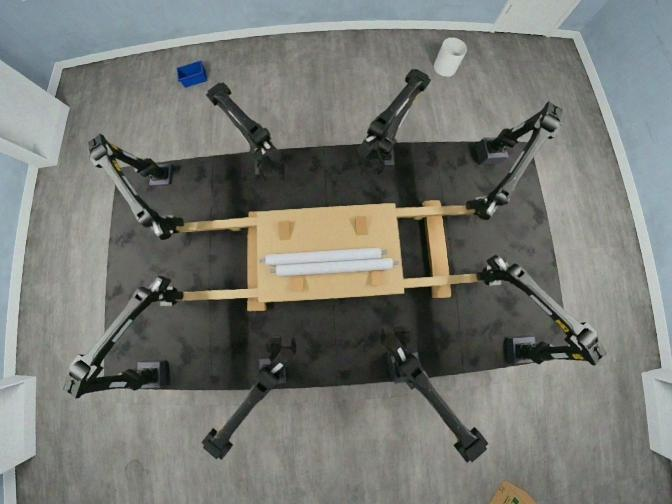

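Request:
{"fn": "move", "kwargs": {"arm1": {"target":[0.898,0.178,0.955,0,1,0,0],"speed":0.03}, "arm8": {"target":[0.898,-0.208,0.952,0,1,0,0],"speed":0.03}, "arm4": {"target":[-0.8685,0.186,0.959,0,0,1,0],"speed":0.03}, "arm5": {"target":[-0.870,-0.206,0.948,0,0,1,0],"speed":0.03}, "cameras": []}}

Request:
{"fn": "move", "kwargs": {"arm1": {"target":[0.868,0.178,0.958,0,1,0,0],"speed":0.03}, "arm8": {"target":[0.868,-0.208,0.955,0,1,0,0],"speed":0.03}, "arm4": {"target":[-0.8985,0.186,0.957,0,0,1,0],"speed":0.03}, "arm5": {"target":[-0.900,-0.206,0.946,0,0,1,0],"speed":0.03}, "cameras": ["cam_high"]}}

Scene clock: 370.23 s.
Joint torques (N m): arm1=[-0.62 -26.93 15.04 -5.08 0.17 0.01] | arm2=[-1.61 -3.49 8.08 0.8 -0.48 -0.15] | arm3=[-0.09 -2.96 9.65 0.21 0.16 0.11] | arm4=[-0.97 -25 16.5 -3.81 -0.53 -0.08] | arm5=[0.21 -26.99 12.77 -4.33 0.93 -0.12] | arm6=[-0.44 -2.84 9.96 0.7 -0.47 -0.11] | arm7=[0.62 -3.9 10.13 0.43 0.53 0.19] | arm8=[-1.08 -20.19 18.21 -3.74 -0.44 -0.09]
Heat: arm1: hottest joint3_rad 37 °C; arm2: hottest joint3_rad 43 °C; arm3: hottest joint3_rad 34 °C; arm4: hottest joint3_rad 39 °C; arm5: hottest joint2_rad 40 °C; arm6: hottest joint3_rad 41 °C; arm7: hottest joint3_rad 47 °C; arm8: hottest joint3_rad 45 °C.
move: arm1 off_target; arm4 off_target; arm5 off_target; arm8 off_target
Joint velocities: within noise
arm1.joint_positions: joint1_rad=-0.492 joint2_rad=+1.839 joint3_rad=+1.483 joint4_rad=-1.254 joint5_rad=-0.005 joint6_rad=+1.093 gripper_m=+0.04518
arm1.joint_status: not commanded
arm1.hand: x=+0.8992 y=+0.1767 z=+0.8673 quat_wxyz=(+0.020, -1.000, -0.004, -0.013) (m; scene frame)
arm1.hand_target: x=+0.8994 y=+0.1802 z=+0.9489 quat_wxyz=(-0.003, -1.000, +0.000, +0.001) (m; scene frame)
arm1.hand_status: off_target (0.088 m and 2.8 deg from the pose sent, 0.095 m and 2.3 deg at the start)
arm2, arm3, arm6, arm7: as last shown
arm4.joint_positions: joint1_rad=+0.571 joint2_rad=+1.858 joint3_rad=+1.499 joint4_rad=-1.273 joint5_rad=+0.012 joint6_rad=-1.040 gripper_m=+0.04565
arm4.joint_status: not commanded
arm4.hand: x=-0.8703 y=+0.1892 z=+0.8681 quat_wxyz=(+0.024, +0.000, -0.999, -0.025) (m; scene frame)
arm4.hand_target: x=-0.8702 y=+0.1889 z=+0.9529 quat_wxyz=(-0.001, +0.000, -1.000, +0.003) (m; scene frame)
arm4.hand_status: off_target (0.091 m and 3.9 deg from the pose sent, 0.099 m and 3.6 deg at the start)
arm5.joint_positions: joint1_rad=-0.593 joint2_rad=+1.833 joint3_rad=+1.360 joint4_rad=-1.126 joint5_rad=-0.024 joint6_rad=+1.022 gripper_m=+0.04339
arm5.joint_status: not commanded
arm5.hand: x=-0.8758 y=-0.2074 z=+0.8708 quat_wxyz=(+0.020, -0.004, -1.000, +0.011) (m; scene frame)
arm5.hand_target: x=-0.8713 y=-0.2074 z=+0.9430 quat_wxyz=(-0.001, +0.000, -1.000, -0.003) (m; scene frame)
arm5.hand_status: off_target (0.077 m and 2.7 deg from the pose sent, 0.085 m and 2.5 deg at the start)
arm8.joint_positions: joint1_rad=+0.559 joint2_rad=+1.734 joint3_rad=+1.451 joint4_rad=-1.353 joint5_rad=+0.008 joint6_rad=-1.048 gripper_m=+0.04513
arm8.joint_status: not commanded
arm8.hand: x=+0.8974 y=-0.2177 z=+0.8727 quat_wxyz=(+0.032, +0.999, +0.002, +0.023) (m; scene frame)
arm8.hand_target: x=+0.8997 y=-0.2118 z=+0.9476 quat_wxyz=(-0.002, +1.000, +0.000, -0.001) (m; scene frame)
arm8.hand_status: off_target (0.080 m and 4.5 deg from the pose sent, 0.087 m and 4.1 deg at the start)
pictures: none
No camera images: "cameras" was empty.

Scene clock: 371.93 s.
Joint torques (N m): arm1=[-2.61 -24.47 16.16 -4.41 0.3 -0.17] | arm2=[-1.61 -3.49 8.08 0.79 -0.48 -0.15] | arm3=[-0.15 -3.02 9.66 0.23 0.16 0.11] | arm4=[-2.67 -24.7 12.66 -2.52 -0.5 -0.3] | arm5=[1.85 -26.23 9.73 -2.91 0.99 0.04] | arm6=[-0.56 -2.78 9.98 0.72 -0.48 -0.11] | arm7=[0.91 -3.84 10.15 0.38 0.53 0.2] | arm8=[0.44 -17.32 19.55 -2.99 -0.64 0.06]
Heat: arm1: hottest joint3_rad 37 °C; arm2: hottest joint3_rad 43 °C; arm3: hottest joint3_rad 34 °C; arm4: hottest joint3_rad 39 °C; arm5: hottest joint2_rad 40 °C; arm6: hottest joint3_rad 41 °C; arm7: hottest joint3_rad 47 °C; arm8: hottest joint3_rad 46 °C.
move: arm1 off_target; arm4 off_target; arm5 off_target; arm8 off_target
Joint velocities: within noise
arm1.joint_positions: joint1_rad=-0.520 joint2_rad=+1.839 joint3_rad=+1.534 joint4_rad=-1.299 joint5_rad=-0.008 joint6_rad=+1.066 gripper_m=+0.04518
arm1.joint_status: not commanded
arm1.hand: x=+0.8829 y=+0.1765 z=+0.8855 quat_wxyz=(+0.017, -1.000, -0.004, -0.013) (m; scene frame)
arm1.hand_target: x=+0.8701 y=+0.1804 z=+0.9546 quat_wxyz=(-0.002, -1.000, +0.000, +0.002) (m; scene frame)
arm1.hand_status: off_target (0.074 m and 2.5 deg from the pose sent, 0.096 m and 2.8 deg at the start)
arm2, arm3, arm6, arm7: as last shown
arm4.joint_positions: joint1_rad=+0.547 joint2_rad=+1.830 joint3_rad=+1.499 joint4_rad=-1.303 joint5_rad=+0.012 joint6_rad=-1.065 gripper_m=+0.04565
arm4.joint_status: not commanded
arm4.hand: x=-0.8847 y=+0.1885 z=+0.8833 quat_wxyz=(+0.024, +0.001, -0.999, -0.025) (m; scene frame)
arm4.hand_target: x=-0.8984 y=+0.1877 z=+0.9519 quat_wxyz=(+0.001, +0.000, -1.000, +0.001) (m; scene frame)
arm4.hand_status: off_target (0.075 m and 4.0 deg from the pose sent, 0.093 m and 3.9 deg at the start)
arm5.joint_positions: joint1_rad=-0.569 joint2_rad=+1.799 joint3_rad=+1.355 joint4_rad=-1.154 joint5_rad=-0.026 joint6_rad=+1.052 gripper_m=+0.04341
arm5.joint_status: not commanded
arm5.hand: x=-0.8905 y=-0.2066 z=+0.8859 quat_wxyz=(+0.021, -0.006, -1.000, +0.011) (m; scene frame)
arm5.hand_target: x=-0.8997 y=-0.2066 z=+0.9420 quat_wxyz=(+0.000, +0.000, -1.000, -0.001) (m; scene frame)
arm5.hand_status: off_target (0.061 m and 2.8 deg from the pose sent, 0.079 m and 2.7 deg at the start)
arm8.joint_positions: joint1_rad=+0.588 joint2_rad=+1.734 joint3_rad=+1.500 joint4_rad=-1.396 joint5_rad=+0.014 joint6_rad=-1.016 gripper_m=+0.04514
arm8.joint_status: not commanded
arm8.hand: x=+0.8821 y=-0.2191 z=+0.8905 quat_wxyz=(+0.027, +0.999, +0.000, +0.024) (m; scene frame)
arm8.hand_target: x=+0.8706 y=-0.2116 z=+0.9530 quat_wxyz=(-0.002, +1.000, +0.000, -0.001) (m; scene frame)
arm8.hand_status: off_target (0.067 m and 4.1 deg from the pose sent, 0.088 m and 4.4 deg at the start)
pictures: cam_high

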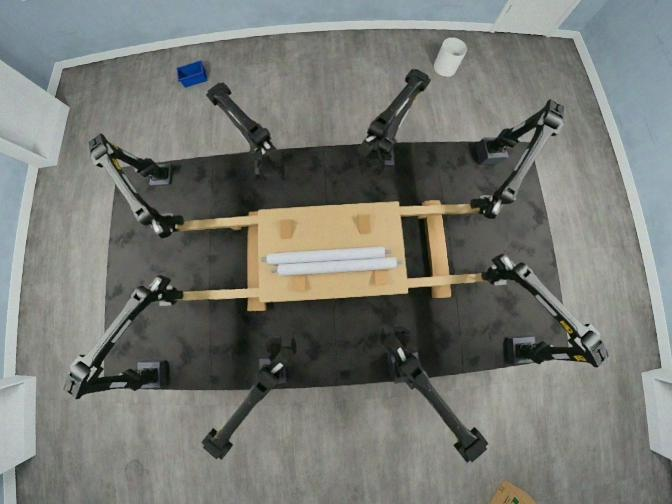

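Request:
{"fn": "move", "kwargs": {"arm1": {"target":[0.838,0.178,0.950,0,1,0,0],"speed":0.03}, "arm8": {"target":[0.838,-0.208,0.947,0,1,0,0],"speed":0.03}, "arm4": {"target":[-0.9285,0.186,0.946,0,0,1,0],"speed":0.03}, "arm5": {"target":[-0.930,-0.206,0.935,0,0,1,0],"speed":0.03}, "cameras": ["cam_high"]}}

Scene clock: 375.53 s.
Joint torques (N m): arm1=[-2.08 -25 15.92 -4.3 0.3 -0.16] | arm2=[-1.55 -3.55 8.08 0.8 -0.48 -0.15] | arm3=[-0.15 -3.02 9.66 0.21 0.16 0.11] | arm4=[-2.61 -24 11.29 -1.65 -0.5 -0.29] | arm5=[1.61 -25.05 9.01 -2.39 1.08 0.03] | arm6=[-0.56 -2.84 9.95 0.7 -0.48 -0.11] | arm7=[0.56 -3.9 10.13 0.42 0.53 0.18] | arm8=[0.26 -18.49 18.92 -2.86 -0.6 0.06]
Heat: arm1: hottest joint3_rad 37 °C; arm2: hottest joint3_rad 43 °C; arm3: hottest joint3_rad 34 °C; arm4: hottest joint3_rad 39 °C; arm5: hottest joint2_rad 40 °C; arm6: hottest joint3_rad 41 °C; arm7: hottest joint3_rad 46 °C; arm8: hottest joint3_rad 46 °C.
move: arm1 off_target; arm4 off_target; arm5 off_target; arm8 off_target
Joint velocities: within noise
arm1.joint_positions: joint1_rad=-0.571 joint2_rad=+1.884 joint3_rad=+1.579 joint4_rad=-1.300 joint5_rad=-0.009 joint6_rad=+1.017 gripper_m=+0.04518
arm1.joint_status: not commanded
arm1.hand: x=+0.8510 y=+0.1769 z=+0.8779 quat_wxyz=(+0.016, -1.000, -0.003, -0.014) (m; scene frame)
arm1.hand_target: x=+0.8400 y=+0.1802 z=+0.9468 quat_wxyz=(-0.002, -1.000, +0.000, +0.002) (m; scene frame)
arm1.hand_status: off_target (0.073 m and 2.5 deg from the pose sent, 0.079 m and 2.5 deg at the start)
arm2, arm3, arm6, arm7: as last shown
arm4.joint_positions: joint1_rad=+0.493 joint2_rad=+1.800 joint3_rad=+1.450 joint4_rad=-1.293 joint5_rad=+0.012 joint6_rad=-1.119 gripper_m=+0.04565
arm4.joint_status: not commanded
arm4.hand: x=-0.9164 y=+0.1890 z=+0.8814 quat_wxyz=(+0.024, +0.001, -0.999, -0.031) (m; scene frame)
arm4.hand_target: x=-0.9283 y=+0.1874 z=+0.9420 quat_wxyz=(+0.001, +0.000, -1.000, +0.001) (m; scene frame)
arm4.hand_status: off_target (0.066 m and 4.5 deg from the pose sent, 0.077 m and 4.0 deg at the start)
arm5.joint_positions: joint1_rad=-0.513 joint2_rad=+1.769 joint3_rad=+1.303 joint4_rad=-1.133 joint5_rad=-0.027 joint6_rad=+1.107 gripper_m=+0.04344
arm5.joint_status: not commanded
arm5.hand: x=-0.9226 y=-0.2059 z=+0.8831 quat_wxyz=(+0.021, -0.006, -1.000, +0.012) (m; scene frame)
arm5.hand_target: x=-0.9298 y=-0.2064 z=+0.9316 quat_wxyz=(+0.000, +0.000, -1.000, -0.001) (m; scene frame)
arm5.hand_status: off_target (0.052 m and 2.9 deg from the pose sent, 0.063 m and 2.8 deg at the start)
arm8.joint_positions: joint1_rad=+0.638 joint2_rad=+1.786 joint3_rad=+1.550 joint4_rad=-1.396 joint5_rad=+0.013 joint6_rad=-0.968 gripper_m=+0.04514
arm8.joint_status: not commanded
arm8.hand: x=+0.8505 y=-0.2183 z=+0.8827 quat_wxyz=(+0.027, +0.999, +0.002, +0.025) (m; scene frame)
arm8.hand_target: x=+0.8404 y=-0.2113 z=+0.9451 quat_wxyz=(-0.002, +1.000, +0.000, -0.001) (m; scene frame)
arm8.hand_status: off_target (0.066 m and 4.2 deg from the pose sent, 0.072 m and 4.1 deg at the start)
pictures: cam_high

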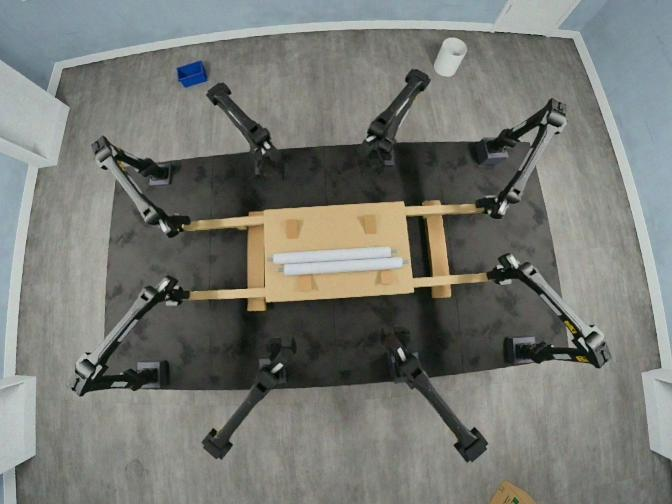

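Request:
{"fn": "move", "kwargs": {"arm1": {"target":[0.807,0.178,0.954,0,1,0,0],"speed":0.03}, "arm8": {"target":[0.807,-0.208,0.951,0,1,0,0],"speed":0.03}, "arm4": {"target":[-0.9595,0.186,0.939,0,0,1,0],"speed":0.03}, "arm5": {"target":[-0.961,-0.206,0.928,0,0,1,0],"speed":0.03}, "cameras": ["cam_high"]}}

Scene clock: 379.63 s.
Joint torques (N m): arm1=[-1.96 -26.17 16.28 -4.51 0.29 -0.12] | arm2=[-1.61 -3.55 8.08 0.8 -0.48 -0.15] | arm3=[-0.09 -3.02 9.66 0.21 0.16 0.11] | arm4=[-2.49 -23.18 11.23 -1.61 -0.5 -0.29] | arm5=[1.55 -23.94 8.91 -2.39 1.09 0.01] | arm6=[-0.5 -2.78 9.94 0.72 -0.48 -0.11] | arm7=[0.73 -3.9 10.06 0.39 0.55 0.2] | arm8=[0.09 -19.31 19.41 -3.02 -0.56 0.05]
Heat: arm1: hottest joint3_rad 38 °C; arm2: hottest joint3_rad 43 °C; arm3: hottest joint3_rad 34 °C; arm4: hottest joint3_rad 39 °C; arm5: hottest joint2_rad 41 °C; arm6: hottest joint3_rad 41 °C; arm7: hottest joint3_rad 46 °C; arm8: hottest joint3_rad 47 °C.
move: arm1 off_target; arm4 off_target; arm5 off_target; arm8 off_target
Joint velocities: within noise
arm1.joint_positions: joint1_rad=-0.618 joint2_rad=+1.930 joint3_rad=+1.650 joint4_rad=-1.327 joint5_rad=-0.009 joint6_rad=+0.970 gripper_m=+0.04518
arm1.joint_status: not commanded
arm1.hand: x=+0.8189 y=+0.1770 z=+0.8781 quat_wxyz=(+0.016, -1.000, -0.003, -0.016) (m; scene frame)
arm1.hand_target: x=+0.8092 y=+0.1804 z=+0.9506 quat_wxyz=(-0.003, -1.000, +0.000, +0.002) (m; scene frame)
arm1.hand_status: off_target (0.077 m and 2.6 deg from the pose sent, 0.088 m and 2.5 deg at the start)
arm2.joint_positions: joint1_rad=-0.746 joint2_rad=+0.769 joint3_rad=+0.880 joint4_rad=-1.224 joint5_rad=-0.356 joint6_rad=-0.619 gripper_m=+0.08996
arm2.joint_status: not commanded
arm2.hand: x=+0.2486 y=+0.3952 z=+1.0022 quat_wxyz=(-0.199, -0.679, -0.678, +0.200) (m; scene frame)
arm2.hand_target: x=+0.2500 y=+0.3999 z=+1.0000 quat_wxyz=(-0.198, -0.679, -0.679, +0.198) (m; scene frame)
arm2.hand_status: not commanded
arm3.joint_positions: joint1_rad=+0.531 joint2_rad=+0.718 joint3_rad=+0.616 joint4_rad=-0.991 joint5_rad=+0.305 joint6_rad=+0.502 gripper_m=+0.08994
arm3.joint_status: not commanded
arm3.hand: x=-0.2709 y=+0.3978 z=+0.9977 quat_wxyz=(-0.189, -0.680, -0.682, +0.192) (m; scene frame)
arm3.hand_target: x=-0.2700 y=+0.3999 z=+0.9999 quat_wxyz=(-0.192, -0.681, -0.681, +0.192) (m; scene frame)
arm3.hand_status: not commanded
arm4.joint_positions: joint1_rad=+0.436 joint2_rad=+1.771 joint3_rad=+1.398 joint4_rad=-1.268 joint5_rad=+0.012 joint6_rad=-1.175 gripper_m=+0.04565
arm4.joint_status: not commanded
arm4.hand: x=-0.9483 y=+0.1890 z=+0.8777 quat_wxyz=(+0.022, +0.001, -0.999, -0.031) (m; scene frame)
arm4.hand_target: x=-0.9592 y=+0.1874 z=+0.9351 quat_wxyz=(+0.001, +0.000, -1.000, +0.001) (m; scene frame)
arm4.hand_status: off_target (0.062 m and 4.3 deg from the pose sent, 0.072 m and 4.5 deg at the start)
arm5.joint_positions: joint1_rad=-0.453 joint2_rad=+1.741 joint3_rad=+1.252 joint4_rad=-1.106 joint5_rad=-0.026 joint6_rad=+1.166 gripper_m=+0.04344
arm5.joint_status: not commanded
arm5.hand: x=-0.9548 y=-0.2053 z=+0.8793 quat_wxyz=(+0.020, -0.005, -1.000, +0.011) (m; scene frame)
arm5.hand_target: x=-0.9608 y=-0.2063 z=+0.9250 quat_wxyz=(+0.000, +0.000, -1.000, -0.001) (m; scene frame)
arm5.hand_status: off_target (0.049 m and 2.7 deg from the pose sent, 0.059 m and 2.9 deg at the start)
arm6.joint_positions: joint1_rad=-0.654 joint2_rad=+0.765 joint3_rad=+0.803 joint4_rad=-1.150 joint5_rad=-0.352 joint6_rad=-0.609 gripper_m=+0.08994
arm6.joint_status: not commanded
arm6.hand: x=-0.2498 y=-0.3968 z=+0.9992 quat_wxyz=(-0.199, +0.675, -0.681, -0.202) (m; scene frame)
arm6.hand_target: x=-0.2500 y=-0.3999 z=+1.0000 quat_wxyz=(-0.201, +0.678, -0.678, -0.201) (m; scene frame)
arm6.hand_status: not commanded
arm7.joint_positions: joint1_rad=+0.661 joint2_rad=+0.710 joint3_rad=+0.793 joint4_rad=-1.151 joint5_rad=+0.351 joint6_rad=+0.552 gripper_m=+0.08992
arm7.joint_status: not commanded
arm7.hand: x=+0.2688 y=-0.3959 z=+0.9997 quat_wxyz=(-0.211, +0.676, -0.674, -0.212) (m; scene frame)
arm7.hand_target: x=+0.2700 y=-0.3999 z=+1.0000 quat_wxyz=(-0.211, +0.675, -0.675, -0.211) (m; scene frame)
arm7.hand_status: not commanded
arm8.joint_positions: joint1_rad=+0.685 joint2_rad=+1.834 joint3_rad=+1.619 joint4_rad=-1.417 joint5_rad=+0.013 joint6_rad=-0.921 gripper_m=+0.04514
arm8.joint_status: not commanded
arm8.hand: x=+0.8189 y=-0.2179 z=+0.8824 quat_wxyz=(+0.026, +0.999, +0.002, +0.026) (m; scene frame)
arm8.hand_target: x=+0.8100 y=-0.2115 z=+0.9488 quat_wxyz=(-0.002, +1.000, +0.000, -0.001) (m; scene frame)
arm8.hand_status: off_target (0.070 m and 4.3 deg from the pose sent, 0.082 m and 4.2 deg at the start)
pictures: cam_high

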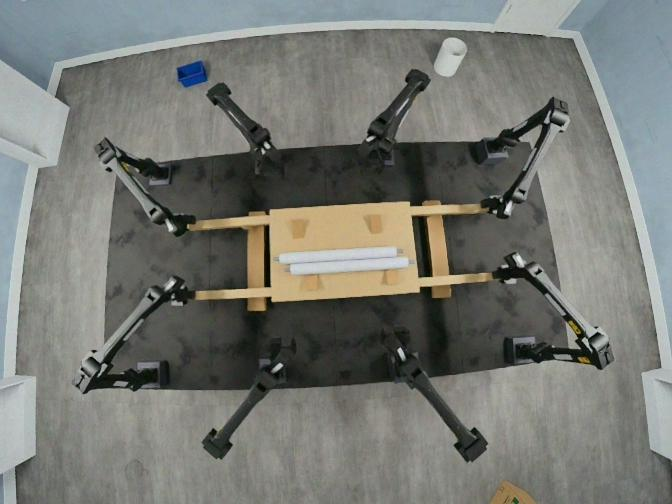

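Request:
{"fn": "move", "kwargs": {"arm1": {"target":[0.770,0.178,0.958,0,1,0,0],"speed":0.03}, "arm8": {"target":[0.771,-0.208,0.956,0,1,0,0],"speed":0.03}, "arm4": {"target":[-0.9960,0.186,0.935,0,0,1,0],"speed":0.03}, "arm5": {"target":[-0.9975,-0.206,0.925,0,0,1,0],"speed":0.03}, "cameras": ["cam_high"]}}

Scene clock: 383.30 s.
Joint torques (N m): arm1=[-1.49 -26.81 16.47 -4.27 0.35 -0.12] | arm2=[-1.55 -3.55 8.09 0.79 -0.48 -0.15] | arm3=[-0.03 -3.08 9.66 0.23 0.16 0.11] | arm4=[-2.43 -22.36 11.32 -1.65 -0.46 -0.28] | arm5=[1.44 -23.12 8.99 -2.4 1.12 0.01] | arm6=[-0.56 -2.78 9.98 0.7 -0.48 -0.11] | arm7=[0.56 -3.49 10.14 0.42 0.55 0.18] | arm8=[-0.09 -20.37 19.77 -3.12 -0.54 0.02]
Heat: arm1: hottest joint3_rad 39 °C; arm2: hottest joint3_rad 43 °C; arm3: hottest joint3_rad 34 °C; arm4: hottest joint3_rad 39 °C; arm5: hottest joint2_rad 42 °C; arm6: hottest joint3_rad 41 °C; arm7: hottest joint3_rad 46 °C; arm8: hottest joint3_rad 48 °C.
move: arm1 off_target; arm4 off_target; arm5 off_target; arm8 off_target
Joint velocities: within noise
arm1.joint_positions: joint1_rad=-0.670 joint2_rad=+1.990 joint3_rad=+1.747 joint4_rad=-1.368 joint5_rad=-0.011 joint6_rad=+0.919 gripper_m=+0.04518
arm1.joint_status: not commanded
arm1.hand: x=+0.7815 y=+0.1764 z=+0.8794 quat_wxyz=(+0.017, -1.000, -0.002, -0.018) (m; scene frame)
arm1.hand_target: x=+0.7725 y=+0.1804 z=+0.9546 quat_wxyz=(-0.002, -1.000, +0.000, +0.002) (m; scene frame)
arm1.hand_status: off_target (0.079 m and 2.8 deg from the pose sent, 0.094 m and 2.6 deg at the start)
arm2, arm3, arm6, arm7: as last shown
arm4.joint_positions: joint1_rad=+0.365 joint2_rad=+1.739 joint3_rad=+1.352 joint4_rad=-1.249 joint5_rad=+0.010 joint6_rad=-1.246 gripper_m=+0.04565
arm4.joint_status: not commanded
arm4.hand: x=-0.9858 y=+0.1884 z=+0.8770 quat_wxyz=(+0.018, +0.000, -0.999, -0.031) (m; scene frame)
arm4.hand_target: x=-0.9957 y=+0.1872 z=+0.9314 quat_wxyz=(+0.001, +0.000, -1.000, +0.001) (m; scene frame)
arm4.hand_status: off_target (0.059 m and 4.1 deg from the pose sent, 0.075 m and 4.3 deg at the start)
arm5.joint_positions: joint1_rad=-0.378 joint2_rad=+1.709 joint3_rad=+1.206 joint4_rad=-1.089 joint5_rad=-0.026 joint6_rad=+1.239 gripper_m=+0.04345
arm5.joint_status: not commanded
arm5.hand: x=-0.9928 y=-0.2050 z=+0.8787 quat_wxyz=(+0.019, -0.005, -1.000, +0.011) (m; scene frame)
arm5.hand_target: x=-0.9973 y=-0.2063 z=+0.9222 quat_wxyz=(+0.000, +0.000, -1.000, -0.001) (m; scene frame)
arm5.hand_status: off_target (0.047 m and 2.6 deg from the pose sent, 0.063 m and 2.7 deg at the start)
arm8.joint_positions: joint1_rad=+0.738 joint2_rad=+1.898 joint3_rad=+1.716 joint4_rad=-1.456 joint5_rad=+0.013 joint6_rad=-0.869 gripper_m=+0.04514
arm8.joint_status: not commanded
arm8.hand: x=+0.7816 y=-0.2184 z=+0.8839 quat_wxyz=(+0.027, +0.999, +0.002, +0.029) (m; scene frame)
arm8.hand_target: x=+0.7743 y=-0.2118 z=+0.9538 quat_wxyz=(-0.002, +1.000, +0.000, -0.001) (m; scene frame)
arm8.hand_status: off_target (0.074 m and 4.5 deg from the pose sent, 0.088 m and 4.2 deg at the start)
pictures: cam_high

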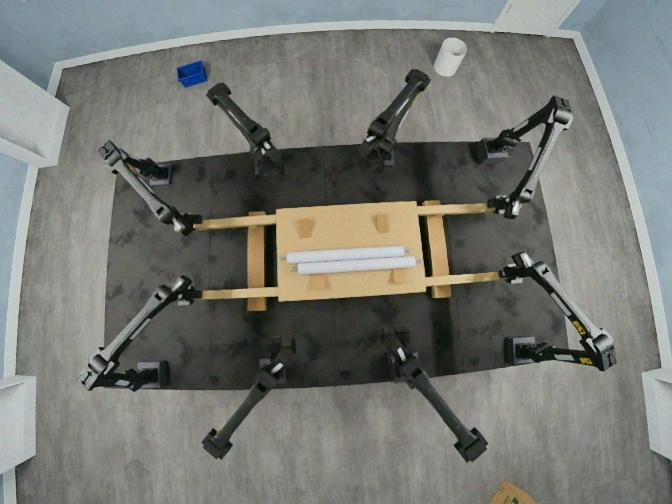

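Request:
{"fn": "zoom_image", "kwargs": {"camera": "cam_high", "region": [180, 180, 340, 320]}}

Request:
{"fn": "zoom_image", "kwargs": {"camera": "cam_high", "region": [380, 180, 540, 320]}}

Scaled by 3.150 from the camera's 672x504 image, which has a finer 960x720 frame.

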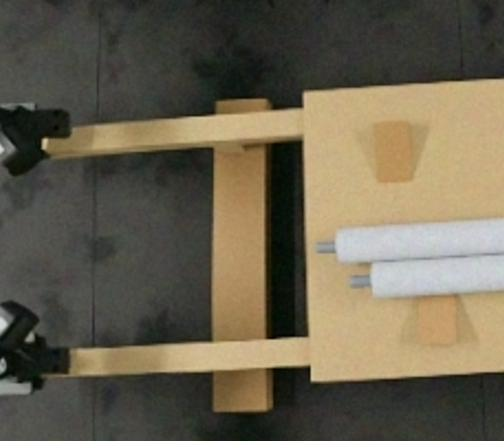

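Scaled by 3.150 from the camera's 672x504 image, which has a finer 960x720 frame.

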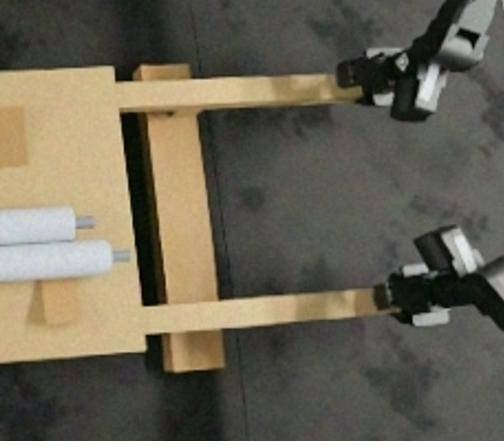

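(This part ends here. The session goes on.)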